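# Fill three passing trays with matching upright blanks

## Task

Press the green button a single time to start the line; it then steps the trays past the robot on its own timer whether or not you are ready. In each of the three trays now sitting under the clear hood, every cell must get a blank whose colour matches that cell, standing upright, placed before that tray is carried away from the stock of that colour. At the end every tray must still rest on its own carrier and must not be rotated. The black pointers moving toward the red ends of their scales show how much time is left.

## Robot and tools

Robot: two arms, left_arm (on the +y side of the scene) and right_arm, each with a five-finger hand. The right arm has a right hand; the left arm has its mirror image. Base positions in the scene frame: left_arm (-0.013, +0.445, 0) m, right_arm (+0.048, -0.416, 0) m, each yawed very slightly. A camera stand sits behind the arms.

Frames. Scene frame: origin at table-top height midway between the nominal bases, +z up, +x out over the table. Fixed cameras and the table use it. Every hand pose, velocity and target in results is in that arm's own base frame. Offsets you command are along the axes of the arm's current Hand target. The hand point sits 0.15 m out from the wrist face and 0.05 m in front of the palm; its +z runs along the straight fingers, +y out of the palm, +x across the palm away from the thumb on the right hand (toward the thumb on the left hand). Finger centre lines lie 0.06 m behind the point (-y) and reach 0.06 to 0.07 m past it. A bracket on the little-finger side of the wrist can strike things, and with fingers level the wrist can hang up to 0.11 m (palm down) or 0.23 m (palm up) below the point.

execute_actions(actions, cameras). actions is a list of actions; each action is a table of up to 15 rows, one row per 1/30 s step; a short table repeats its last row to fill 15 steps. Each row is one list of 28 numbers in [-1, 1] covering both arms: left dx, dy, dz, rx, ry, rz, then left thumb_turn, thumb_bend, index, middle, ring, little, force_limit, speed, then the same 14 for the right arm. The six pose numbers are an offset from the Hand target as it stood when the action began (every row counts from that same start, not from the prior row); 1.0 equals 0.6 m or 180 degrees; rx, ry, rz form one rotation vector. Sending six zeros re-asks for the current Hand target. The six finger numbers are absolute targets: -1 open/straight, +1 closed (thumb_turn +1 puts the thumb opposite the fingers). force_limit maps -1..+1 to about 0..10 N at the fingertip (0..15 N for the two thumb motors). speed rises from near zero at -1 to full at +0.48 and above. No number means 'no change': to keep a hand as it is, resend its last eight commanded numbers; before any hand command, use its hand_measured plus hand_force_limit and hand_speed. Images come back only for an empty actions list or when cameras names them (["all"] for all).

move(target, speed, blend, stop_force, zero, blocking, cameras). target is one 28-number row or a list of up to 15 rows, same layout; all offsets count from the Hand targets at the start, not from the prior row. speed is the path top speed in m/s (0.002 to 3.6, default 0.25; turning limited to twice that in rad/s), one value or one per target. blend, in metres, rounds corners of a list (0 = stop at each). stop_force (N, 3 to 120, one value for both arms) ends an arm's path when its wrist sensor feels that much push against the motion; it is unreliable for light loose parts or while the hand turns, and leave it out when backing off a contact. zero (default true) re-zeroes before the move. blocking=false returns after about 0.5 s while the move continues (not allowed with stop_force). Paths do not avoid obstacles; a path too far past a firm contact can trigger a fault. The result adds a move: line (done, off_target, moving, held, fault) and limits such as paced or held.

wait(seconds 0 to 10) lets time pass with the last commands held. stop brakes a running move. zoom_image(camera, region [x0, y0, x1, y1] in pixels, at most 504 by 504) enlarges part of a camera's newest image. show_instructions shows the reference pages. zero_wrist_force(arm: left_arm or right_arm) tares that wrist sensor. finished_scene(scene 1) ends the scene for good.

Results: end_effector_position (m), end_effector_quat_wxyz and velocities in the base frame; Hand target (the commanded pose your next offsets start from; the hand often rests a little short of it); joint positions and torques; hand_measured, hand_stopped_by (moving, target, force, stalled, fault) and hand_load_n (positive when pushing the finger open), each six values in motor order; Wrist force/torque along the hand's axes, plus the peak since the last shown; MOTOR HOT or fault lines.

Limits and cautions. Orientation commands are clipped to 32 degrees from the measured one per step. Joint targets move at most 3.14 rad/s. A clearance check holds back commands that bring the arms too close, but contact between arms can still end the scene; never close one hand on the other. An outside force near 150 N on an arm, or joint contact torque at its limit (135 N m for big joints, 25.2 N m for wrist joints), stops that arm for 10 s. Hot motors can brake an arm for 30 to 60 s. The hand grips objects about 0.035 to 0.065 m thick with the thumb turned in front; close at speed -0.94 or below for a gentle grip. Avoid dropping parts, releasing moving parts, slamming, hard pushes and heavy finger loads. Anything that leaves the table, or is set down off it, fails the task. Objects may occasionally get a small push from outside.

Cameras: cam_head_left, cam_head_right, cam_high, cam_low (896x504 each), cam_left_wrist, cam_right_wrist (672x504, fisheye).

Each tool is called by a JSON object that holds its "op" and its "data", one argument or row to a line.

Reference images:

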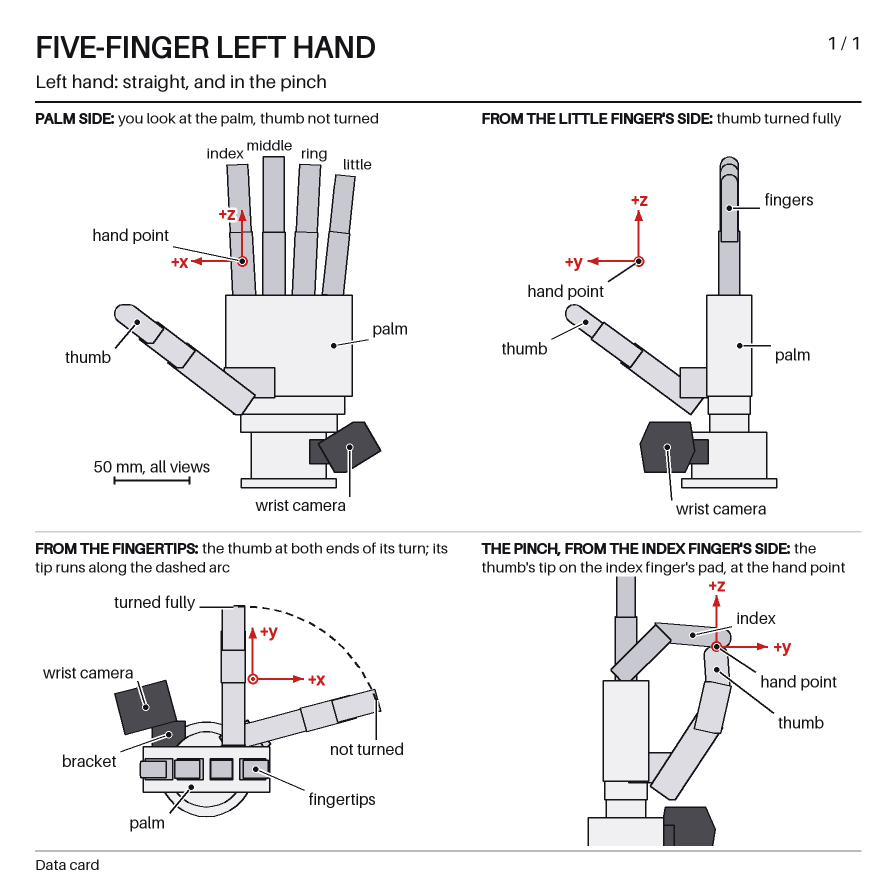

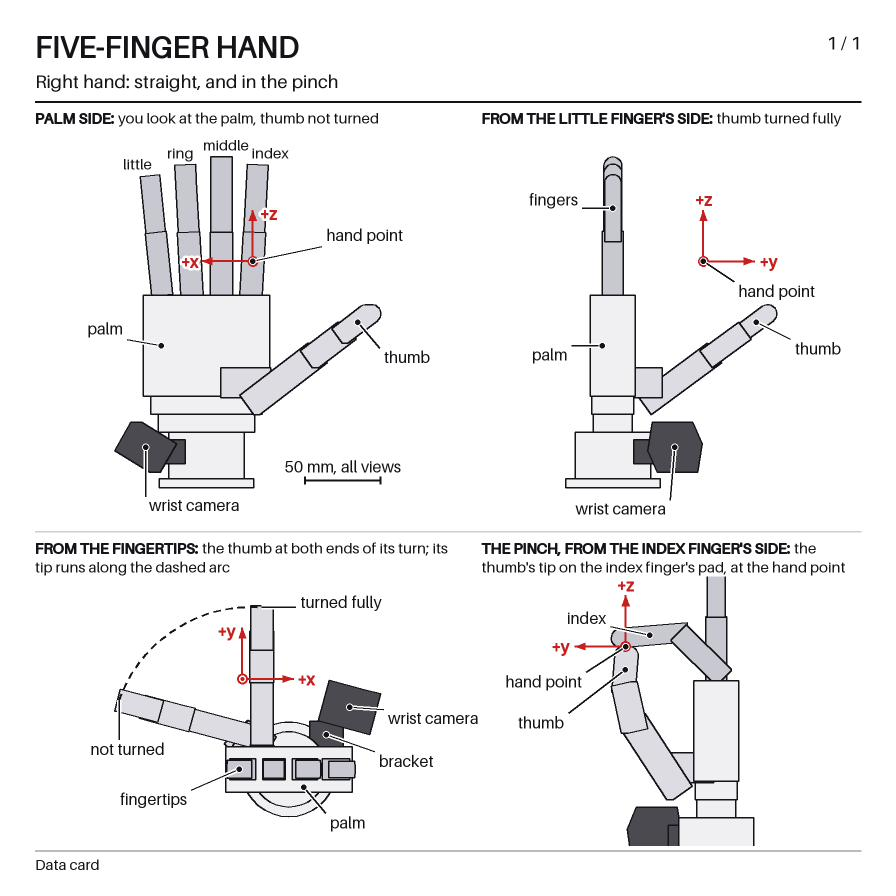

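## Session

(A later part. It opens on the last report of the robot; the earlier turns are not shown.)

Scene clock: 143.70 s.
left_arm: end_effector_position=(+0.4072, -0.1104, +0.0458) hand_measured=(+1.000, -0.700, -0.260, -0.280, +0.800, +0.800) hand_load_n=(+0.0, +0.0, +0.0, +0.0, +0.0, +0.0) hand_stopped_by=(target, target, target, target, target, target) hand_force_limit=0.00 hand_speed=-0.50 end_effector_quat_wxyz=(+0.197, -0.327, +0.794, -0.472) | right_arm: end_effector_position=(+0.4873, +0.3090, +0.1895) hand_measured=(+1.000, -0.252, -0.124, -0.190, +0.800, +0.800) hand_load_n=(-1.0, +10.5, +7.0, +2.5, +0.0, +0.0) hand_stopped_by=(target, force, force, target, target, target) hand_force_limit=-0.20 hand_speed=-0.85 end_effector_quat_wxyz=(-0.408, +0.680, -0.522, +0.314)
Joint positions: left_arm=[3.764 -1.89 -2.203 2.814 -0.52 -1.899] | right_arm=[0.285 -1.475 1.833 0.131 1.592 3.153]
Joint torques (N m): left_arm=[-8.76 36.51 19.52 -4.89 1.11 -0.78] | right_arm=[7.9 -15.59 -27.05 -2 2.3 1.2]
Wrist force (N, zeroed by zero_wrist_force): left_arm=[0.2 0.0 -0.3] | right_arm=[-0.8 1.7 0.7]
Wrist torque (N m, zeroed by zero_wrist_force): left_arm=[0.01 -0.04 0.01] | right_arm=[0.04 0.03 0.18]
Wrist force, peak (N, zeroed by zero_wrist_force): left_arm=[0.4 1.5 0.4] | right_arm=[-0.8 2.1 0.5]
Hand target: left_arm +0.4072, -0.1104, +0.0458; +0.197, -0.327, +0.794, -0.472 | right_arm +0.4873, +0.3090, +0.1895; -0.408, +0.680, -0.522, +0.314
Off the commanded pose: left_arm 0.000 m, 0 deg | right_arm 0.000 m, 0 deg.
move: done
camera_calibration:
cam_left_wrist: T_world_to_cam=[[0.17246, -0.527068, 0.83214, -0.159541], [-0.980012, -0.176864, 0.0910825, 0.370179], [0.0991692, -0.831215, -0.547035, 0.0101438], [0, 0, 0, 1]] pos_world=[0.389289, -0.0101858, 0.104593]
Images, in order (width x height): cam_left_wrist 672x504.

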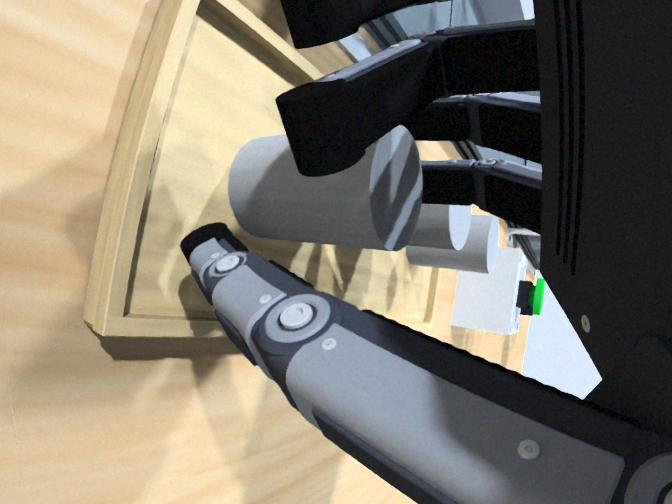

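{"op": "move", "data": {
  "target": [
    [0,-0.1619,-0.0861,0,0,0, 1, -0.7, -0.26, -0.28, 0.8, 0.8, 0.0, -0.5, 0,0,0,0,0,0, 1, 0.25, 0.3, -0.19, 0.8, 0.8, -0.2, -0.85],
    [0.4003,-0.3225,0.1487,-0.3167,0,0, 1, -0.7, -0.26, -0.28, 0.8, 0.8, 0.0, -0.5, 0,0,0,0,0,0, 1, 0.25, 0.3, -0.19, 0.8, 0.8, -0.2, -0.85]
  ],
  "speed": 0.25,
  "blend": [0.03,0]
}}

{"op": "move", "data": {
  "target": [0,0,0,0,0,0, 1, -0.7, -1, -1, -1, -1, 0.0, 0.0, 0,0,0,0,0,0, 1, 0.25, 0.3, -0.19, 0.8, 0.8, -0.2, -0.85],
  "cameras": ["cam_left_wrist", "cam_head_left", "cam_high", "cam_low"]
}}

Scene clock: 148.87 s.
left_arm: end_effector_position=(+0.3571, -0.4011, +0.1726) hand_measured=(+1.000, -0.700, -0.260, -0.280, +0.800, +0.800) hand_load_n=(+0.0, +0.0, +0.0, +0.0, +0.0, +0.0) hand_stopped_by=(target, target, target, target, target, target) hand_force_limit=0.00 hand_speed=-0.50 end_effector_quat_wxyz=(+0.017, -0.381, +0.924, -0.036) end_effector_velocity=(+0.001, +0.001, +0.001) end_effector_angular_velocity=(+0.001, +0.003, +0.002) | right_arm: end_effector_position=(+0.4873, +0.3090, +0.1895) hand_measured=(+1.000, -0.252, -0.124, -0.190, +0.800, +0.800) hand_load_n=(-1.0, +10.5, +6.5, +3.0, +0.0, +0.0) hand_stopped_by=(target, force, force, target, target, target) hand_force_limit=-0.20 hand_speed=-0.85 end_effector_quat_wxyz=(-0.408, +0.680, -0.522, +0.314)
Joint positions: left_arm=[2.587 -2.264 -1.018 1.789 -1.556 -2.909] | right_arm=[0.285 -1.475 1.833 0.131 1.592 3.153]
Joint velocities: left_arm=[0.002 -0.002 0.005 -0.006 0 -0.001] | right_arm=[within noise]
Joint torques (N m): left_arm=[-7.3 36.8 29.33 -5.66 2.72 -0.92] | right_arm=[7.77 -15.44 -27.37 -1.89 2.25 0.88]
Wrist force (N, zeroed by zero_wrist_force): left_arm=[-0.2 -0.4 -0.6] | right_arm=[-0.6 1.8 0.6]
Wrist torque (N m, zeroed by zero_wrist_force): left_arm=[-0.09 0.03 -0.04] | right_arm=[0.04 -0.01 0.20]
Wrist force, peak (N, zeroed by zero_wrist_force): left_arm=[0.0 2.3 0.7] | right_arm=[-1.0 2.0 0.7]
Hand target: left_arm +0.3570, -0.4011, +0.1726; +0.017, -0.381, +0.924, -0.036 | right_arm +0.4873, +0.3090, +0.1895; -0.408, +0.680, -0.522, +0.314
Off the commanded pose: left_arm 0.000 m, 0 deg | right_arm 0.000 m, 0 deg.
move: done

Scene clock: 149.83 s.
left_arm: end_effector_position=(+0.3570, -0.4011, +0.1726) hand_measured=(+1.000, -0.700, -1.000, -1.000, -1.000, -1.000) hand_load_n=(+0.0, +0.0, +0.0, +0.0, +0.0, +0.0) hand_stopped_by=(target, target, target, target, target, target) hand_force_limit=0.00 hand_speed=0.00 end_effector_quat_wxyz=(+0.017, -0.381, +0.924, -0.036) | right_arm: end_effector_position=(+0.4873, +0.3090, +0.1895) hand_measured=(+1.000, -0.252, -0.124, -0.190, +0.800, +0.800) hand_load_n=(-1.0, +10.5, +7.0, +2.5, +0.0, +0.0) hand_stopped_by=(target, force, force, target, target, target) hand_force_limit=-0.20 hand_speed=-0.85 end_effector_quat_wxyz=(-0.408, +0.680, -0.522, +0.314)
Joint positions: left_arm=[2.587 -2.264 -1.017 1.789 -1.556 -2.909] | right_arm=[0.285 -1.475 1.833 0.131 1.592 3.153]
Joint torques (N m): left_arm=[-12.75 35.16 27.8 -5.45 2.37 -0.95] | right_arm=[7.55 -15.73 -27.64 -1.98 2.35 0.69]
Wrist force (N, zeroed by zero_wrist_force): left_arm=[-0.2 -0.2 -0.9] | right_arm=[-0.8 1.6 0.8]
Wrist torque (N m, zeroed by zero_wrist_force): left_arm=[-0.07 0.01 -0.05] | right_arm=[0.01 0.03 0.18]
Wrist force, peak (N, zeroed by zero_wrist_force): left_arm=[-0.1 -0.5 -1.1] | right_arm=[-0.8 2.1 0.8]
Hand target: left_arm +0.3570, -0.4011, +0.1726; +0.017, -0.381, +0.924, -0.036 | right_arm +0.4873, +0.3090, +0.1895; -0.408, +0.680, -0.522, +0.314
Off the commanded pose: left_arm 0.000 m, 0 deg | right_arm 0.000 m, 0 deg.
move: done
camera_calibration:
cam_left_wrist: T_world_to_cam=[[0.50851, -0.860246, 0.0373439, -0.526012], [-0.743483, -0.416785, 0.522995, 0.00278645], [-0.43434, -0.293713, -0.851517, 0.301453], [0, 0, 0, 1]] pos_world=[0.400487, -0.362798, 0.274878]
Images, in order (width x height): cam_head_left 896x504, cam_high 896x504, cam_low 896x504, cam_left_wrist 672x504.

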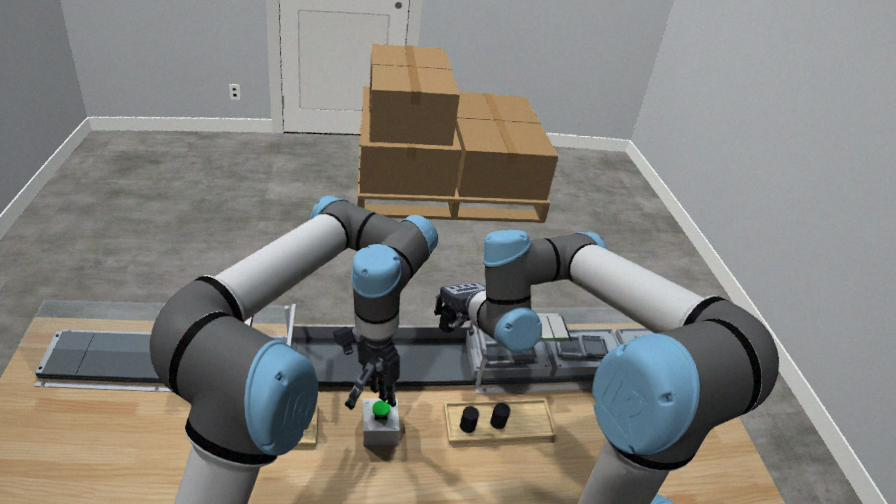

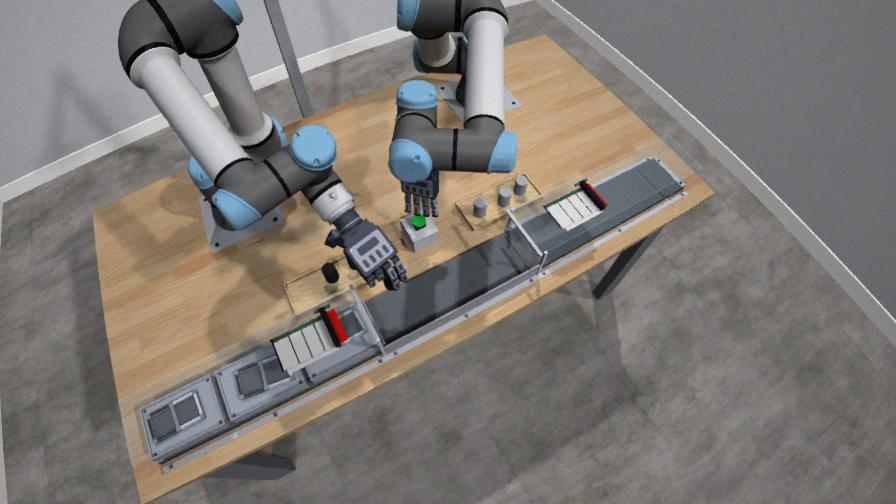

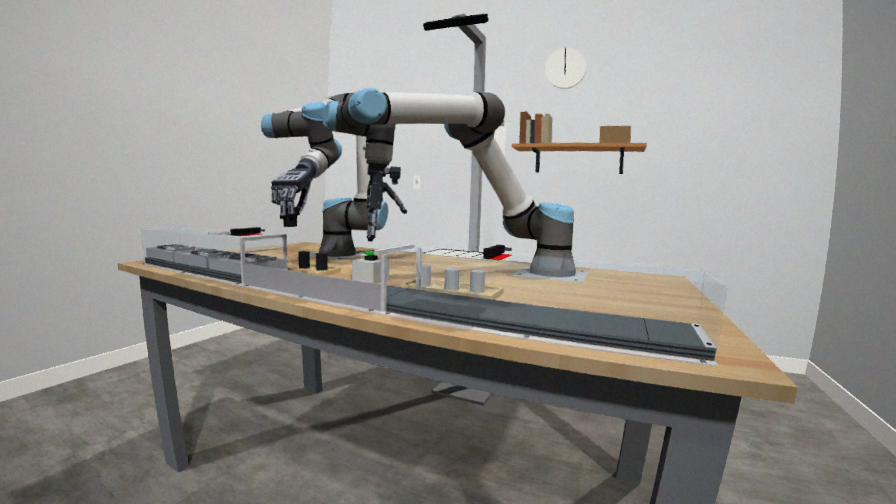

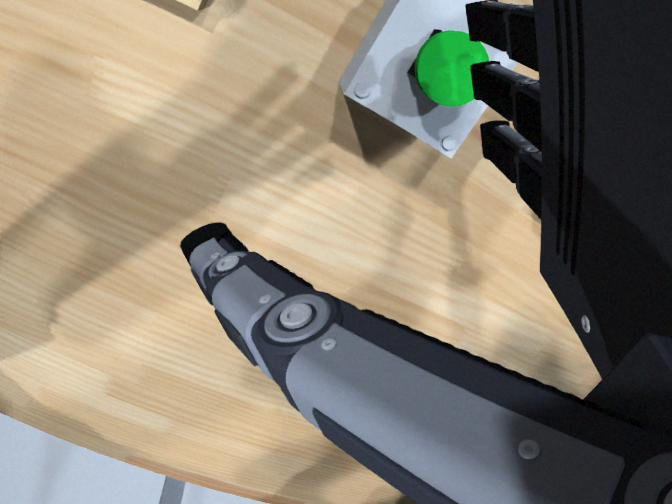

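{"op": "move", "data": {
  "target": [-0.0047,0.0112,0.0743,0,0,0, 1, -0.7, -1, -1, -1, -1, 0.0, 0.0, 0,0,0,0,0,0, 1, 0.25, 0.3, -0.19, 0.8, 0.8, -0.2, -0.85],
  "speed": 0.03,
  "stop_force": 12,
  "cameras": ["cam_right_wrist", "cam_left_wrist", "cam_high", "cam_head_left"]
}}

Scene clock: 155.73 s.
left_arm: end_effector_position=(+0.3569, -0.3980, +0.1394) hand_measured=(+1.000, -0.700, -1.000, -1.000, -1.000, -1.000) hand_load_n=(+0.0, +0.0, +0.0, +1.0, +0.0, +0.0) hand_stopped_by=(target, target, target, target, target, target) hand_force_limit=0.00 hand_speed=0.00 end_effector_quat_wxyz=(+0.017, -0.381, +0.924, -0.036) | right_arm: end_effector_position=(+0.4873, +0.3090, +0.1895) hand_measured=(+1.000, -0.252, -0.124, -0.190, +0.800, +0.800) hand_load_n=(-1.0, +10.5, +6.5, +3.0, +0.0, +0.5) hand_stopped_by=(target, force, force, target, target, target) hand_force_limit=-0.20 hand_speed=-0.85 end_effector_quat_wxyz=(-0.408, +0.680, -0.522, +0.314)
Joint positions: left_arm=[2.592 -2.274 -1.087 1.868 -1.556 -2.904] | right_arm=[0.285 -1.475 1.833 0.131 1.592 3.153]
Joint torques (N m): left_arm=[-12.06 54.58 9.46 0.15 -1.8 -1] | right_arm=[7.45 -15.3 -27.17 -1.76 2.19 0.3]
Wrist force (N, zeroed by zero_wrist_force): left_arm=[2.1 -5.9 -12.4] | right_arm=[-0.8 1.7 0.7]
Wrist torque (N m, zeroed by zero_wrist_force): left_arm=[0.81 -0.12 0.18] | right_arm=[0.03 0.02 0.18]
Wrist force, peak (N, zeroed by zero_wrist_force): left_arm=[2.4 -10.7 -44.7] | right_arm=[-0.9 2.0 0.9]
Hand target: left_arm +0.3569, -0.3980, +0.1394; +0.017, -0.381, +0.924, -0.036 (not the last commanded pose) | right_arm +0.4873, +0.3090, +0.1895; -0.408, +0.680, -0.522, +0.314
Off the commanded pose: left_arm 0.012 m, 0 deg | right_arm 0.000 m, 0 deg.
move: contact (left_arm)
camera_calibration:
cam_left_wrist: T_world_to_cam=[[0.508525, -0.860229, 0.0375334, -0.522014], [-0.743488, -0.416691, 0.523063, 0.0214292], [-0.434314, -0.293896, -0.851467, 0.27399], [0, 0, 0, 1]] pos_world=[0.400387, -0.359598, 0.241678]
cam_right_wrist: T_world_to_cam=[[-0.35762, -0.353923, -0.864203, 0.45035], [-0.737953, 0.674218, 0.0292586, 0.148268], [0.572305, 0.648204, -0.502293, -0.273545], [0, 0, 0, 1]] pos_world=[0.42702, 0.236737, 0.247456]
Images, in order (width x height): cam_head_left 896x504, cam_high 896x504, cam_left_wrist 672x504, cam_right_wrist 672x504.

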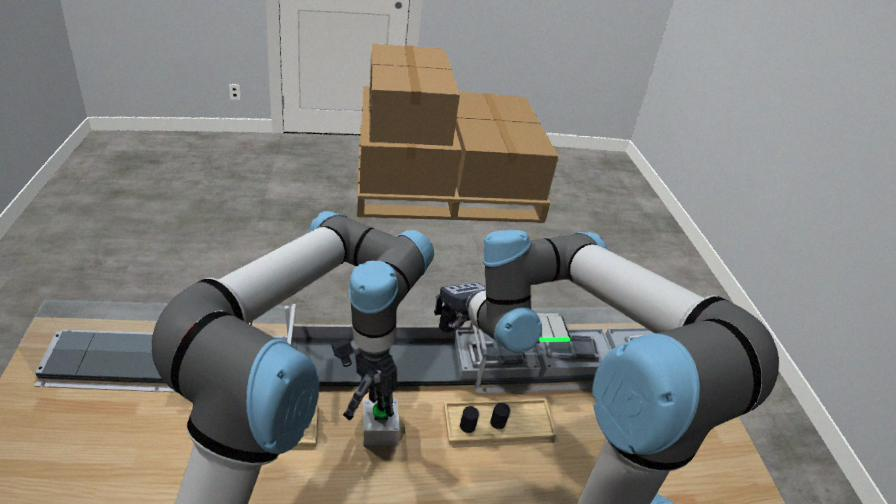

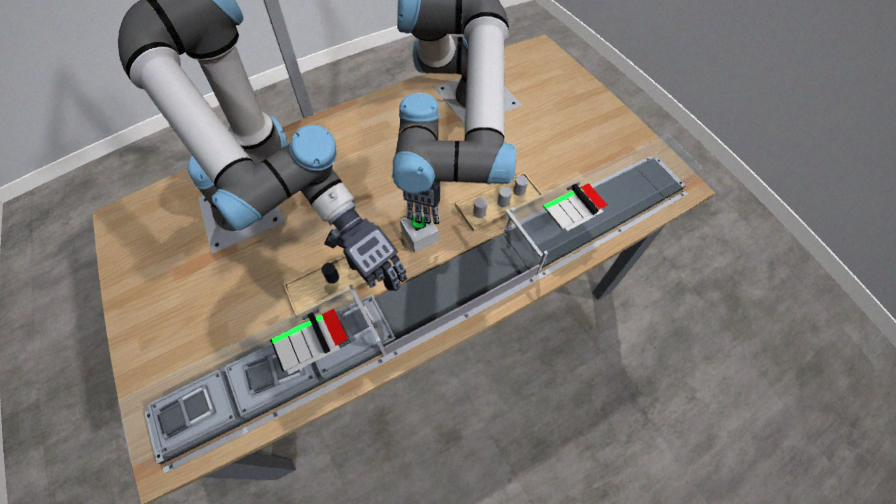

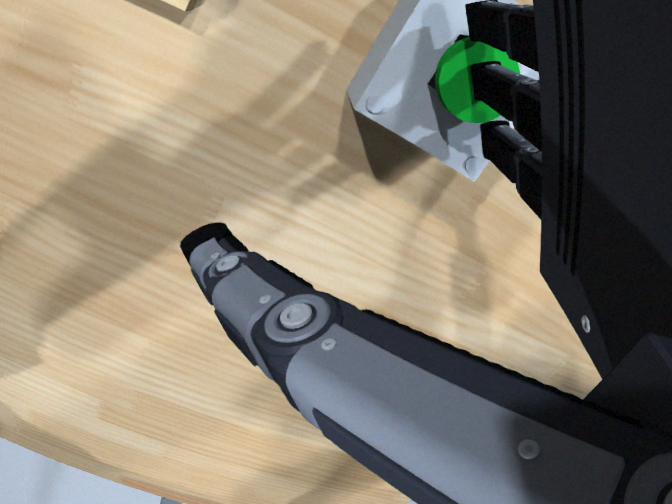

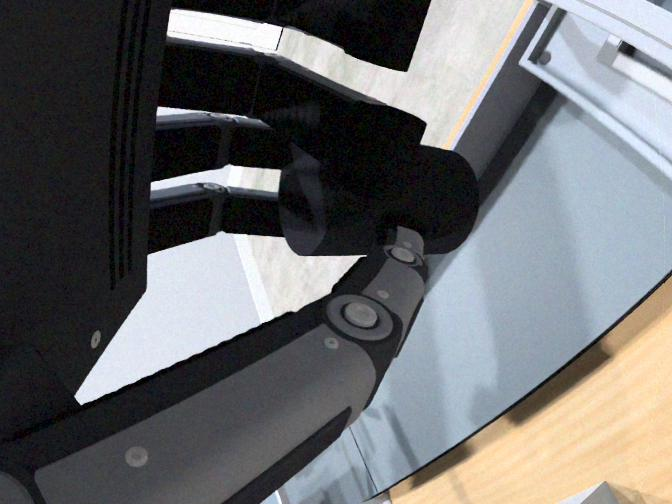

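{"op": "move", "data": {
  "target": [
    [0,-0.0051,-0.0581,0,0,0, 1, -0.7, -0.26, -0.28, 0.8, 0.8, 0.0, 0.2, 0,0,0,0,0,0, 1, 0.25, 0.3, -0.19, 0.8, 0.8, -0.2, -0.85],
    [-0.3968,0.2785,-0.0108,0.3167,0,0, 1, -0.7, -0.26, -0.28, 0.8, 0.8, 0.0, 0.2, 0,0,0,0,0,0, 1, 0.25, 0.3, -0.19, 0.8, 0.8, -0.2, -0.85]
  ],
  "speed": [0.2,0.4],
  "blend": [0.03,0],
  "cameras": ["cam_right_wrist", "cam_left_wrist", "cam_high"]
}}

Scene clock: 158.20 s.
left_arm: end_effector_position=(+0.4078, -0.1115, +0.1335) hand_measured=(+1.000, -0.700, -0.260, -0.280, +0.800, +0.800) hand_load_n=(+0.0, +0.0, +0.0, +0.0, +0.0, +0.0) hand_stopped_by=(target, target, target, target, target, target) hand_force_limit=0.00 hand_speed=0.20 end_effector_quat_wxyz=(+0.197, -0.327, +0.794, -0.472) end_effector_velocity=(+0.000, +0.000, +0.000) end_effector_angular_velocity=(+0.001, -0.005, -0.002) | right_arm: end_effector_position=(+0.4873, +0.3090, +0.1895) hand_measured=(+1.000, -0.252, -0.124, -0.190, +0.800, +0.800) hand_load_n=(-1.0, +10.0, +6.5, +3.0, +0.0, +0.0) hand_stopped_by=(target, force, force, target, target, target) hand_force_limit=-0.20 hand_speed=-0.85 end_effector_quat_wxyz=(-0.408, +0.680, -0.522, +0.314)
Joint positions: left_arm=[3.759 -1.707 -2.12 2.557 -0.521 -1.908] | right_arm=[0.285 -1.475 1.833 0.131 1.592 3.153]
Joint velocities: left_arm=[0.001 0 -0.001 0 0.003 0.006] | right_arm=[within noise]
Joint torques (N m): left_arm=[11.94 8.27 1.96 -2.47 4.32 1.45] | right_arm=[7.57 -15.65 -26.68 -1.82 2.09 0.15]
Wrist force (N, zeroed by zero_wrist_force): left_arm=[0.3 0.0 -0.1] | right_arm=[-0.9 1.8 0.8]
Wrist torque (N m, zeroed by zero_wrist_force): left_arm=[0.01 -0.07 0.03] | right_arm=[0.03 0.04 0.18]
Wrist force, peak (N, zeroed by zero_wrist_force): left_arm=[1.9 -5.9 -12.8] | right_arm=[-0.9 2.0 1.0]
Hand target: left_arm +0.4077, -0.1116, +0.1334; +0.197, -0.327, +0.794, -0.472 | right_arm +0.4873, +0.3090, +0.1895; -0.408, +0.680, -0.522, +0.314
Off the commanded pose: left_arm 0.000 m, 0 deg | right_arm 0.000 m, 0 deg.
move: done; blend cut to 0.0175 m at target 1
camera_calibration:
cam_left_wrist: T_world_to_cam=[[0.172074, -0.527337, 0.83205, -0.233039], [-0.980059, -0.176851, 0.0905991, 0.362696], [0.0993724, -0.831047, -0.547253, 0.0571098], [0, 0, 0, 1]] pos_world=[0.389889, -0.0112858, 0.192293]
cam_right_wrist: T_world_to_cam=[[-0.35762, -0.353923, -0.864203, 0.45035], [-0.737953, 0.674218, 0.0292586, 0.148268], [0.572305, 0.648204, -0.502293, -0.273545], [0, 0, 0, 1]] pos_world=[0.42702, 0.236737, 0.247456]
Images, in order (width x height): cam_high 896x504, cam_left_wrist 672x504, cam_right_wrist 672x504.

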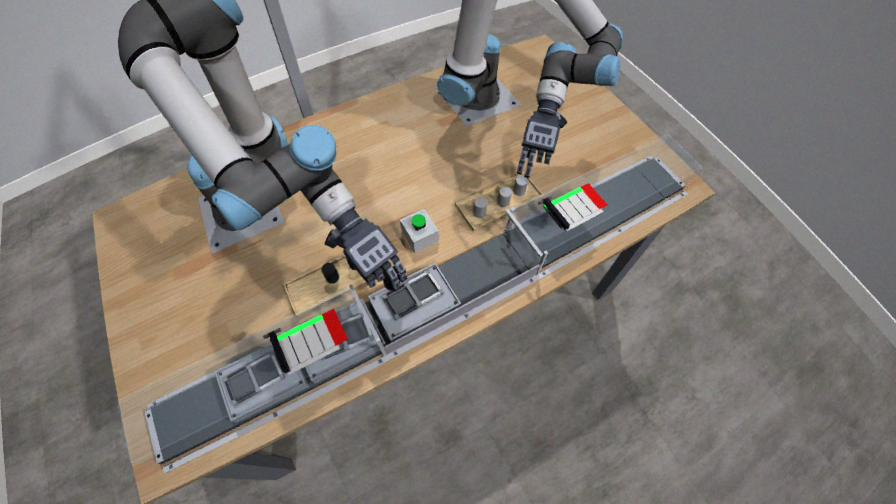

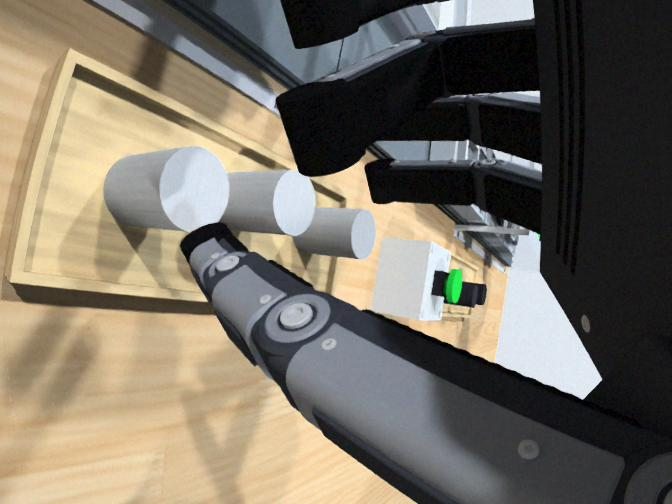

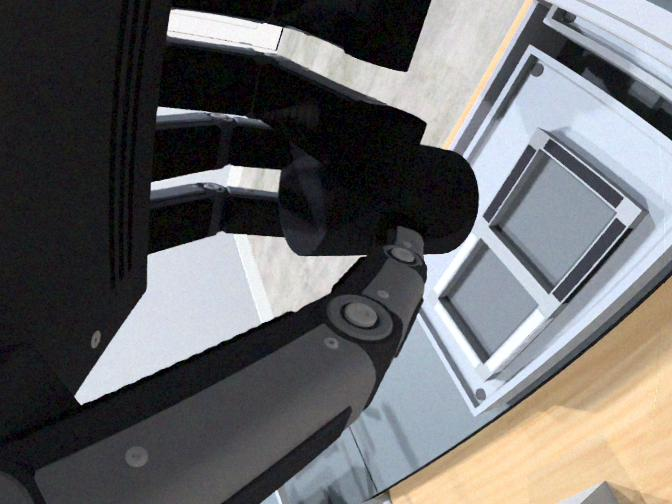

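{"op": "zoom_image", "data": {
  "camera": "cam_right_wrist",
  "region": [420, 100, 672, 400]
}}

Scaled by 1.680 from the camera's 672x504 image, which has a finer 960x720 frame.

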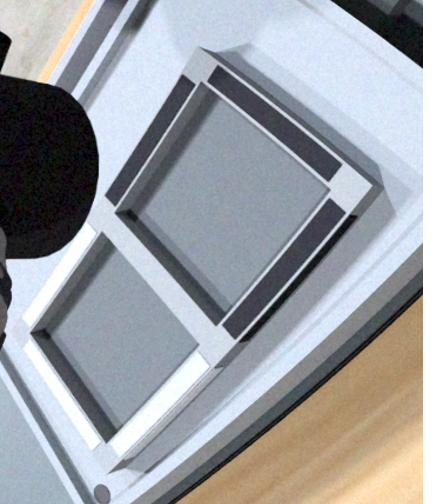

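{"op": "move", "data": {
  "target": [-0.0007,0.1297,0.0667,0,0,0, 1, -0.7, -0.26, -0.28, 0.8, 0.8, 0.0, 0.2, -0.0188,0.1065,0.0643,0,0,0, 1, 0.25, 0.3, -0.19, 0.8, 0.8, -0.2, -0.85],
  "speed": 0.1,
  "cameras": ["cam_right_wrist", "cam_left_wrist", "cam_high"]
}}

Scene clock: 166.70 s.
left_arm: end_effector_position=(+0.4069, -0.1097, +0.0460) hand_measured=(+1.000, -0.700, -0.260, -0.280, +0.800, +0.800) hand_load_n=(+0.0, +0.0, +0.0, +0.0, +0.0, +0.0) hand_stopped_by=(target, target, target, target, target, target) hand_force_limit=0.00 hand_speed=0.20 end_effector_quat_wxyz=(+0.197, -0.327, +0.794, -0.473) | right_arm: end_effector_position=(+0.4883, +0.3209, +0.1150) hand_measured=(+1.000, -0.252, -0.124, -0.190, +0.800, +0.800) hand_load_n=(-1.0, +10.0, +6.5, +3.0, +0.0, +0.0) hand_stopped_by=(target, force, force, target, target, target) hand_force_limit=-0.20 hand_speed=-0.85 end_effector_quat_wxyz=(-0.408, +0.680, -0.522, +0.314)
Joint positions: left_arm=[3.767 -1.891 -2.203 2.81 -0.519 -1.894] | right_arm=[0.316 -1.375 1.927 -0.063 1.619 3.167]
Joint torques (N m): left_arm=[-13.24 21.22 21.08 -1.86 3.43 -0.48] | right_arm=[-5.4 -33.73 -22.24 -2.05 -1.81 -1.07]
Wrist force (N, zeroed by zero_wrist_force): left_arm=[0.4 -0.1 -0.3] | right_arm=[-0.7 1.4 0.6]
Wrist torque (N m, zeroed by zero_wrist_force): left_arm=[-0.01 -0.06 0.09] | right_arm=[0.04 0.02 0.04]
Wrist force, peak (N, zeroed by zero_wrist_force): left_arm=[0.5 -1.1 -0.5] | right_arm=[-0.7 2.4 1.1]
Hand target: left_arm +0.4070, -0.1097, +0.0459; +0.197, -0.327, +0.794, -0.472 | right_arm +0.4884, +0.3209, +0.1150; -0.408, +0.680, -0.522, +0.314
Off the commanded pose: left_arm 0.000 m, 0 deg | right_arm 0.000 m, 0 deg.
move: done
camera_calibration:
cam_left_wrist: T_world_to_cam=[[0.172671, -0.526845, 0.832237, -0.159293], [-0.979974, -0.17696, 0.0912998, 0.369962], [0.0991718, -0.831336, -0.54685, 0.0107883], [0, 0, 0, 1]] pos_world=[0.388988, -0.00948574, 0.104692]
cam_right_wrist: T_world_to_cam=[[-0.357754, -0.353943, -0.864139, 0.390587], [-0.737962, 0.674203, 0.0293698, 0.143151], [0.57221, 0.648209, -0.502395, -0.319194], [0, 0, 0, 1]] pos_world=[0.42802, 0.248637, 0.172955]
Images, in order (width x height): cam_high 896x504, cam_left_wrist 672x504, cam_right_wrist 672x504.

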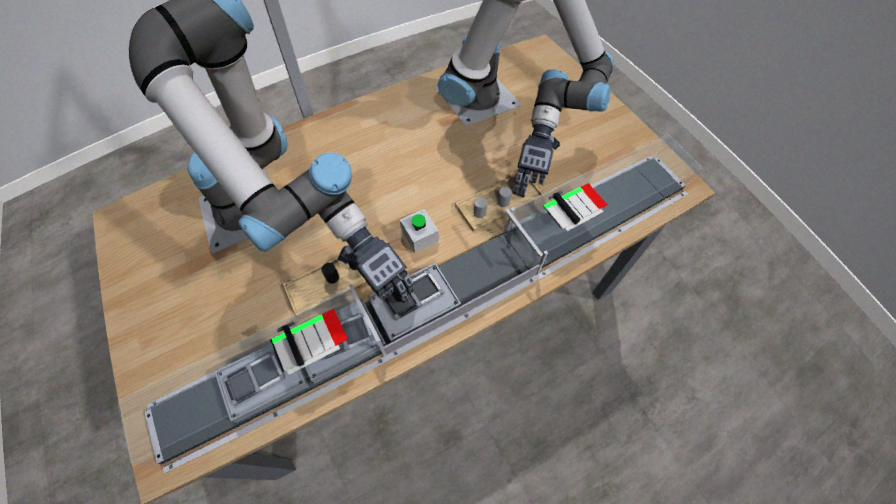

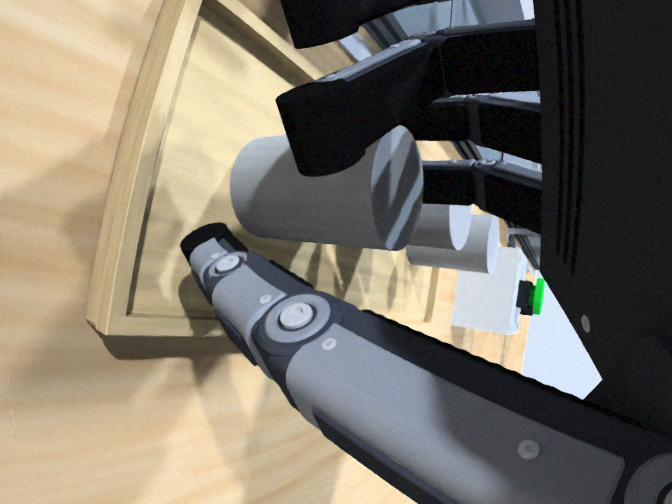

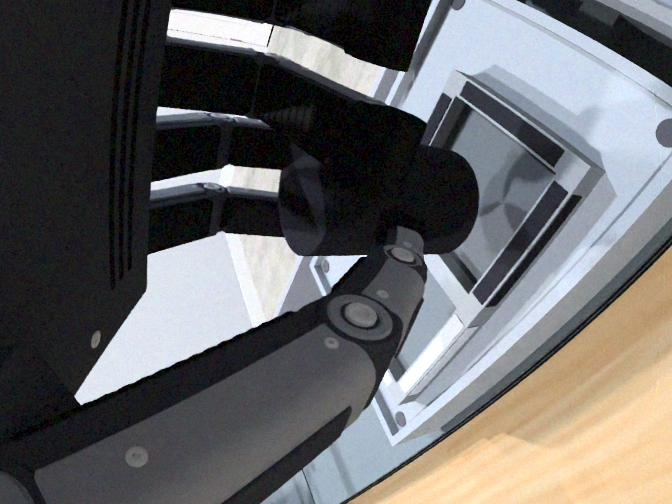

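{"op": "zoom_image", "data": {
  "camera": "cam_right_wrist",
  "region": [380, 60, 632, 360]
}}

Scaled by 1.680 from the camera's 672x504 image, which has a finer 960x720 frame.

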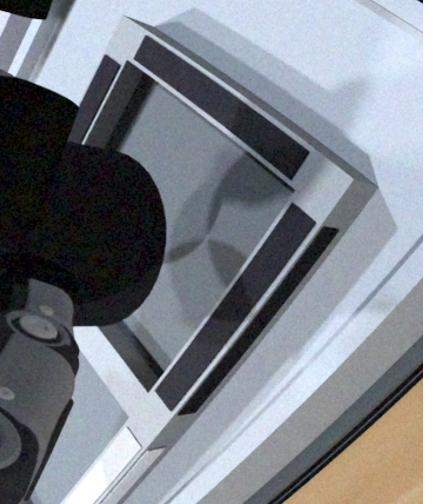

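{"op": "move", "data": {
  "target": [0,0,0,0,0,0, 1, 0.25, -0.17, -0.18, 0.8, 0.8, 0.0, -0.8, 0.0013,0.0433,0.0287,0,0,0, 1, 0.25, 0.3, -0.19, 0.8, 0.8, -0.2, -0.85],
  "speed": 0.025,
  "stop_force": 4,
  "cameras": ["cam_right_wrist", "cam_left_wrist", "cam_high"]
}}

Scene clock: 170.10 s.
left_arm: end_effector_position=(+0.4070, -0.1097, +0.0459) hand_measured=(+1.000, -0.258, -0.170, -0.180, +0.800, +0.800) hand_load_n=(-0.5, +7.5, +5.5, +2.5, +0.5, +0.0) hand_stopped_by=(target, force, target, target, target, target) hand_force_limit=0.00 hand_speed=-0.80 end_effector_quat_wxyz=(+0.197, -0.327, +0.794, -0.472) | right_arm: end_effector_position=(+0.4907, +0.3209, +0.0911) hand_measured=(+1.000, -0.252, -0.124, -0.190, +0.800, +0.800) hand_load_n=(-0.5, +8.5, +5.0, +4.5, +0.0, +0.0) hand_stopped_by=(target, force, force, target, target, target) hand_force_limit=-0.20 hand_speed=-0.85 end_effector_quat_wxyz=(-0.408, +0.680, -0.522, +0.314)
Joint positions: left_arm=[3.767 -1.891 -2.203 2.81 -0.519 -1.894] | right_arm=[0.314 -1.337 1.952 -0.126 1.617 3.166]
Joint torques (N m): left_arm=[-9.98 12.55 19.7 -0.05 -1.35 0.95] | right_arm=[7.49 -39.71 -24.94 -1.96 2.36 0.69]
Wrist force (N, zeroed by zero_wrist_force): left_arm=[0.4 0.4 0.0] | right_arm=[-0.7 1.9 0.7]
Wrist torque (N m, zeroed by zero_wrist_force): left_arm=[0.01 -0.06 0.08] | right_arm=[0.10 0.01 0.21]
Wrist force, peak (N, zeroed by zero_wrist_force): left_arm=[0.2 0.8 0.3] | right_arm=[-1.4 -2.6 -3.3]
Hand target: left_arm +0.4070, -0.1097, +0.0459; +0.197, -0.327, +0.794, -0.472 | right_arm +0.4907, +0.3209, +0.0911; -0.408, +0.680, -0.522, +0.314 (not the last commanded pose)
Off the commanded pose: left_arm 0.000 m, 0 deg | right_arm 0.007 m, 0 deg.
move: contact (right_arm)
camera_calibration:
cam_left_wrist: T_world_to_cam=[[0.172452, -0.526999, 0.832186, -0.159222], [-0.980013, -0.176857, 0.0910881, 0.370098], [0.0991743, -0.831261, -0.546965, 0.0107903], [0, 0, 0, 1]] pos_world=[0.389089, -0.00948573, 0.104692]
cam_right_wrist: T_world_to_cam=[[-0.35762, -0.353923, -0.864203, 0.37074], [-0.737953, 0.674218, 0.0292586, 0.145633], [0.572305, 0.648204, -0.502293, -0.33263], [0, 0, 0, 1]] pos_world=[0.43042, 0.248637, 0.149056]
Images, in order (width x height): cam_high 896x504, cam_left_wrist 672x504, cam_right_wrist 672x504.

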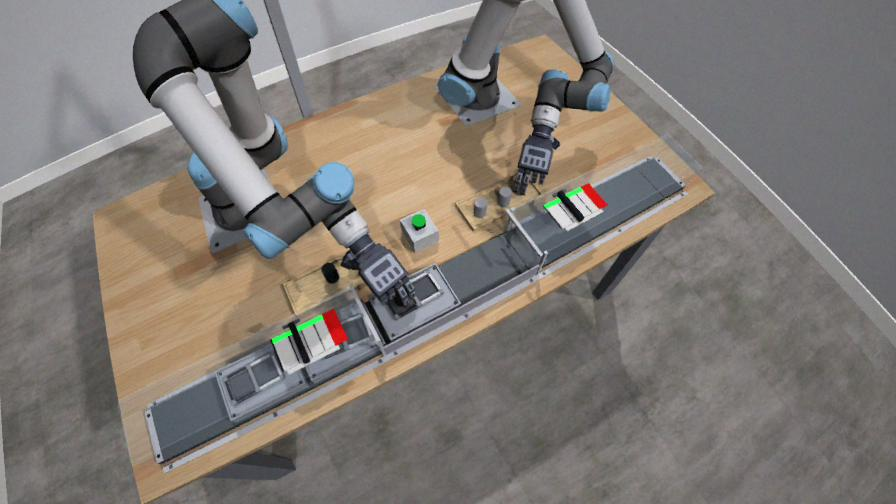

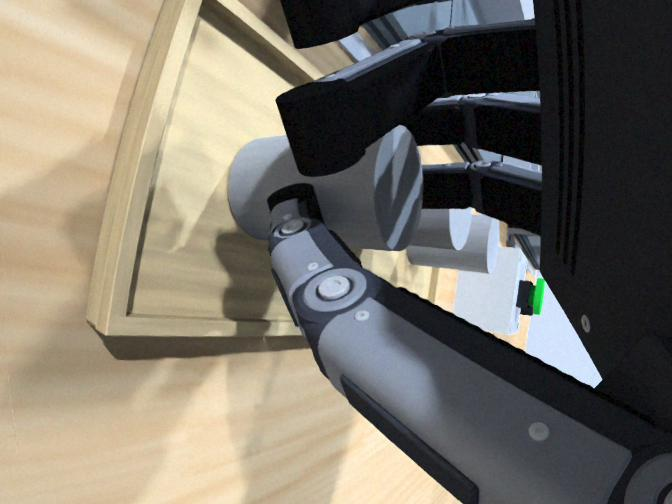

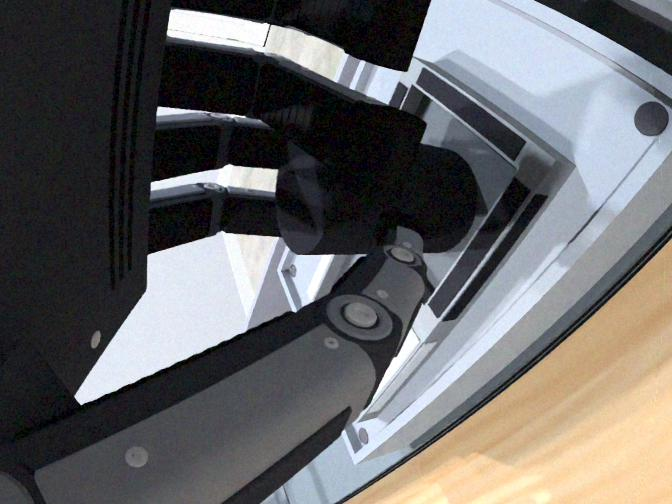

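{"op": "zoom_image", "data": {
  "camera": "cam_right_wrist",
  "region": [360, 40, 612, 340]
}}

Scaled by 1.680 from the camera's 672x504 image, which has a finer 960x720 frame.

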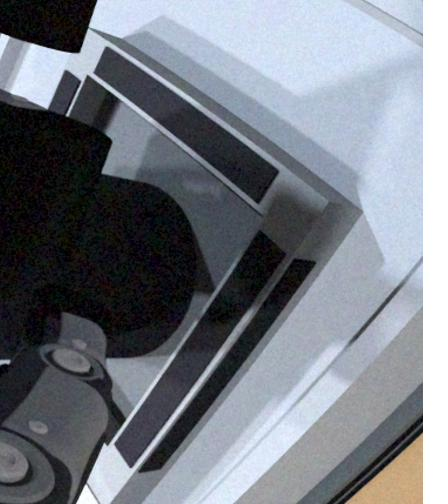

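{"op": "move", "data": {
  "target": [0,-0.1766,-0.0939,0,0,0, 1, 0.25, -0.17, -0.18, 0.8, 0.8, 0.0, -0.8, 0,0,0,0,0,0, 1, -0.7, -0.26, -0.28, 0.8, 0.8, -0.2, -0.5],
  "speed": 0.12,
  "cameras": ["cam_right_wrist", "cam_left_wrist", "cam_high"]
}}

Scene clock: 172.90 s.
left_arm: end_effector_position=(+0.4073, -0.1107, +0.1659) hand_measured=(+1.000, -0.258, -0.170, -0.180, +0.800, +0.800) hand_load_n=(+0.0, +7.5, +5.0, +2.0, +0.0, +0.0) hand_stopped_by=(target, force, target, target, target, target) hand_force_limit=0.00 hand_speed=-0.80 end_effector_quat_wxyz=(+0.197, -0.327, +0.794, -0.472) | right_arm: end_effector_position=(+0.4908, +0.3209, +0.0911) hand_measured=(+1.000, -0.700, -0.260, -0.280, +0.800, +0.800) hand_load_n=(+0.0, -0.5, +0.0, +0.0, +0.5, +0.0) hand_stopped_by=(target, target, target, target, target, target) hand_force_limit=-0.20 hand_speed=-0.50 end_effector_quat_wxyz=(-0.408, +0.680, -0.522, +0.314)
Joint positions: left_arm=[3.763 -1.655 -2.079 2.457 -0.52 -1.901] | right_arm=[0.314 -1.337 1.952 -0.126 1.617 3.166]
Joint torques (N m): left_arm=[13.3 19.62 10.11 -4.39 1.58 -0.75] | right_arm=[6.49 -34.11 -17.77 0.87 2.04 0.66]
Wrist force (N, zeroed by zero_wrist_force): left_arm=[0.1 1.6 0.4] | right_arm=[-0.7 0.8 -0.1]
Wrist torque (N m, zeroed by zero_wrist_force): left_arm=[0.08 -0.04 -0.04] | right_arm=[0.13 0.02 0.20]
Wrist force, peak (N, zeroed by zero_wrist_force): left_arm=[0.4 2.9 0.9] | right_arm=[-0.7 2.1 0.6]
Hand target: left_arm +0.4073, -0.1107, +0.1659; +0.197, -0.327, +0.794, -0.472 | right_arm +0.4907, +0.3209, +0.0911; -0.408, +0.680, -0.522, +0.314
Off the commanded pose: left_arm 0.000 m, 0 deg | right_arm 0.000 m, 0 deg.
move: done
camera_calibration:
cam_left_wrist: T_world_to_cam=[[0.172176, -0.527233, 0.832094, -0.259402], [-0.980061, -0.176726, 0.090816, 0.359393], [0.0991716, -0.83114, -0.547148, 0.0756374], [0, 0, 0, 1]] pos_world=[0.389389, -0.0103857, 0.224593]
cam_right_wrist: T_world_to_cam=[[-0.357536, -0.353959, -0.864223, 0.370752], [-0.738023, 0.674143, 0.0292182, 0.145762], [0.572267, 0.648263, -0.502261, -0.33269], [0, 0, 0, 1]] pos_world=[0.43052, 0.248637, 0.149056]
Images, in order (width x height): cam_high 896x504, cam_left_wrist 672x504, cam_right_wrist 672x504.

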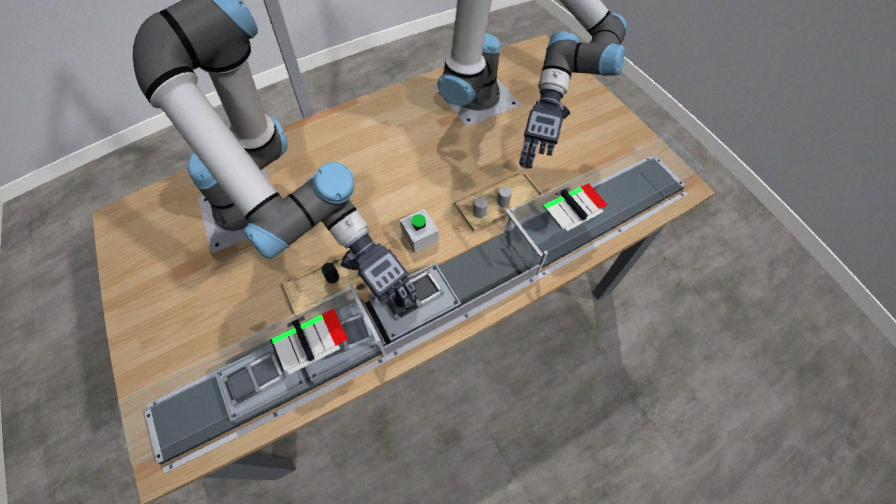

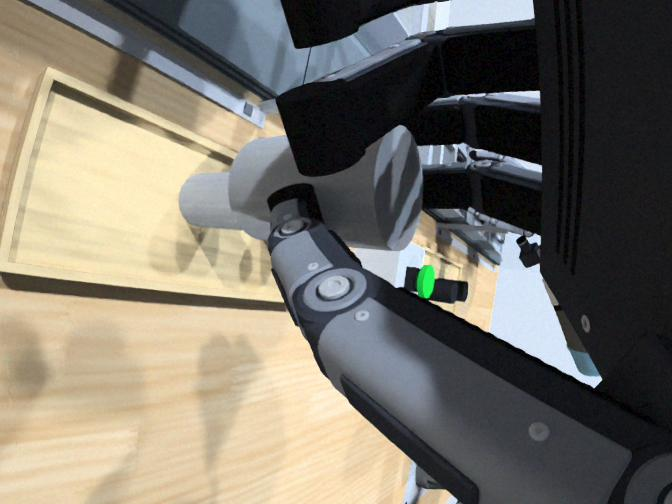

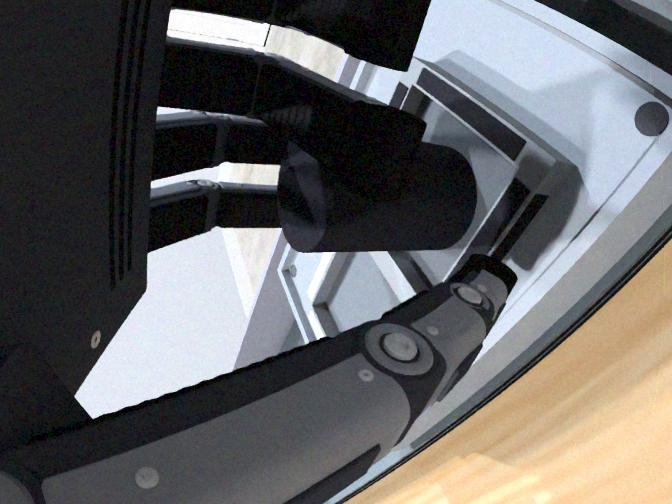

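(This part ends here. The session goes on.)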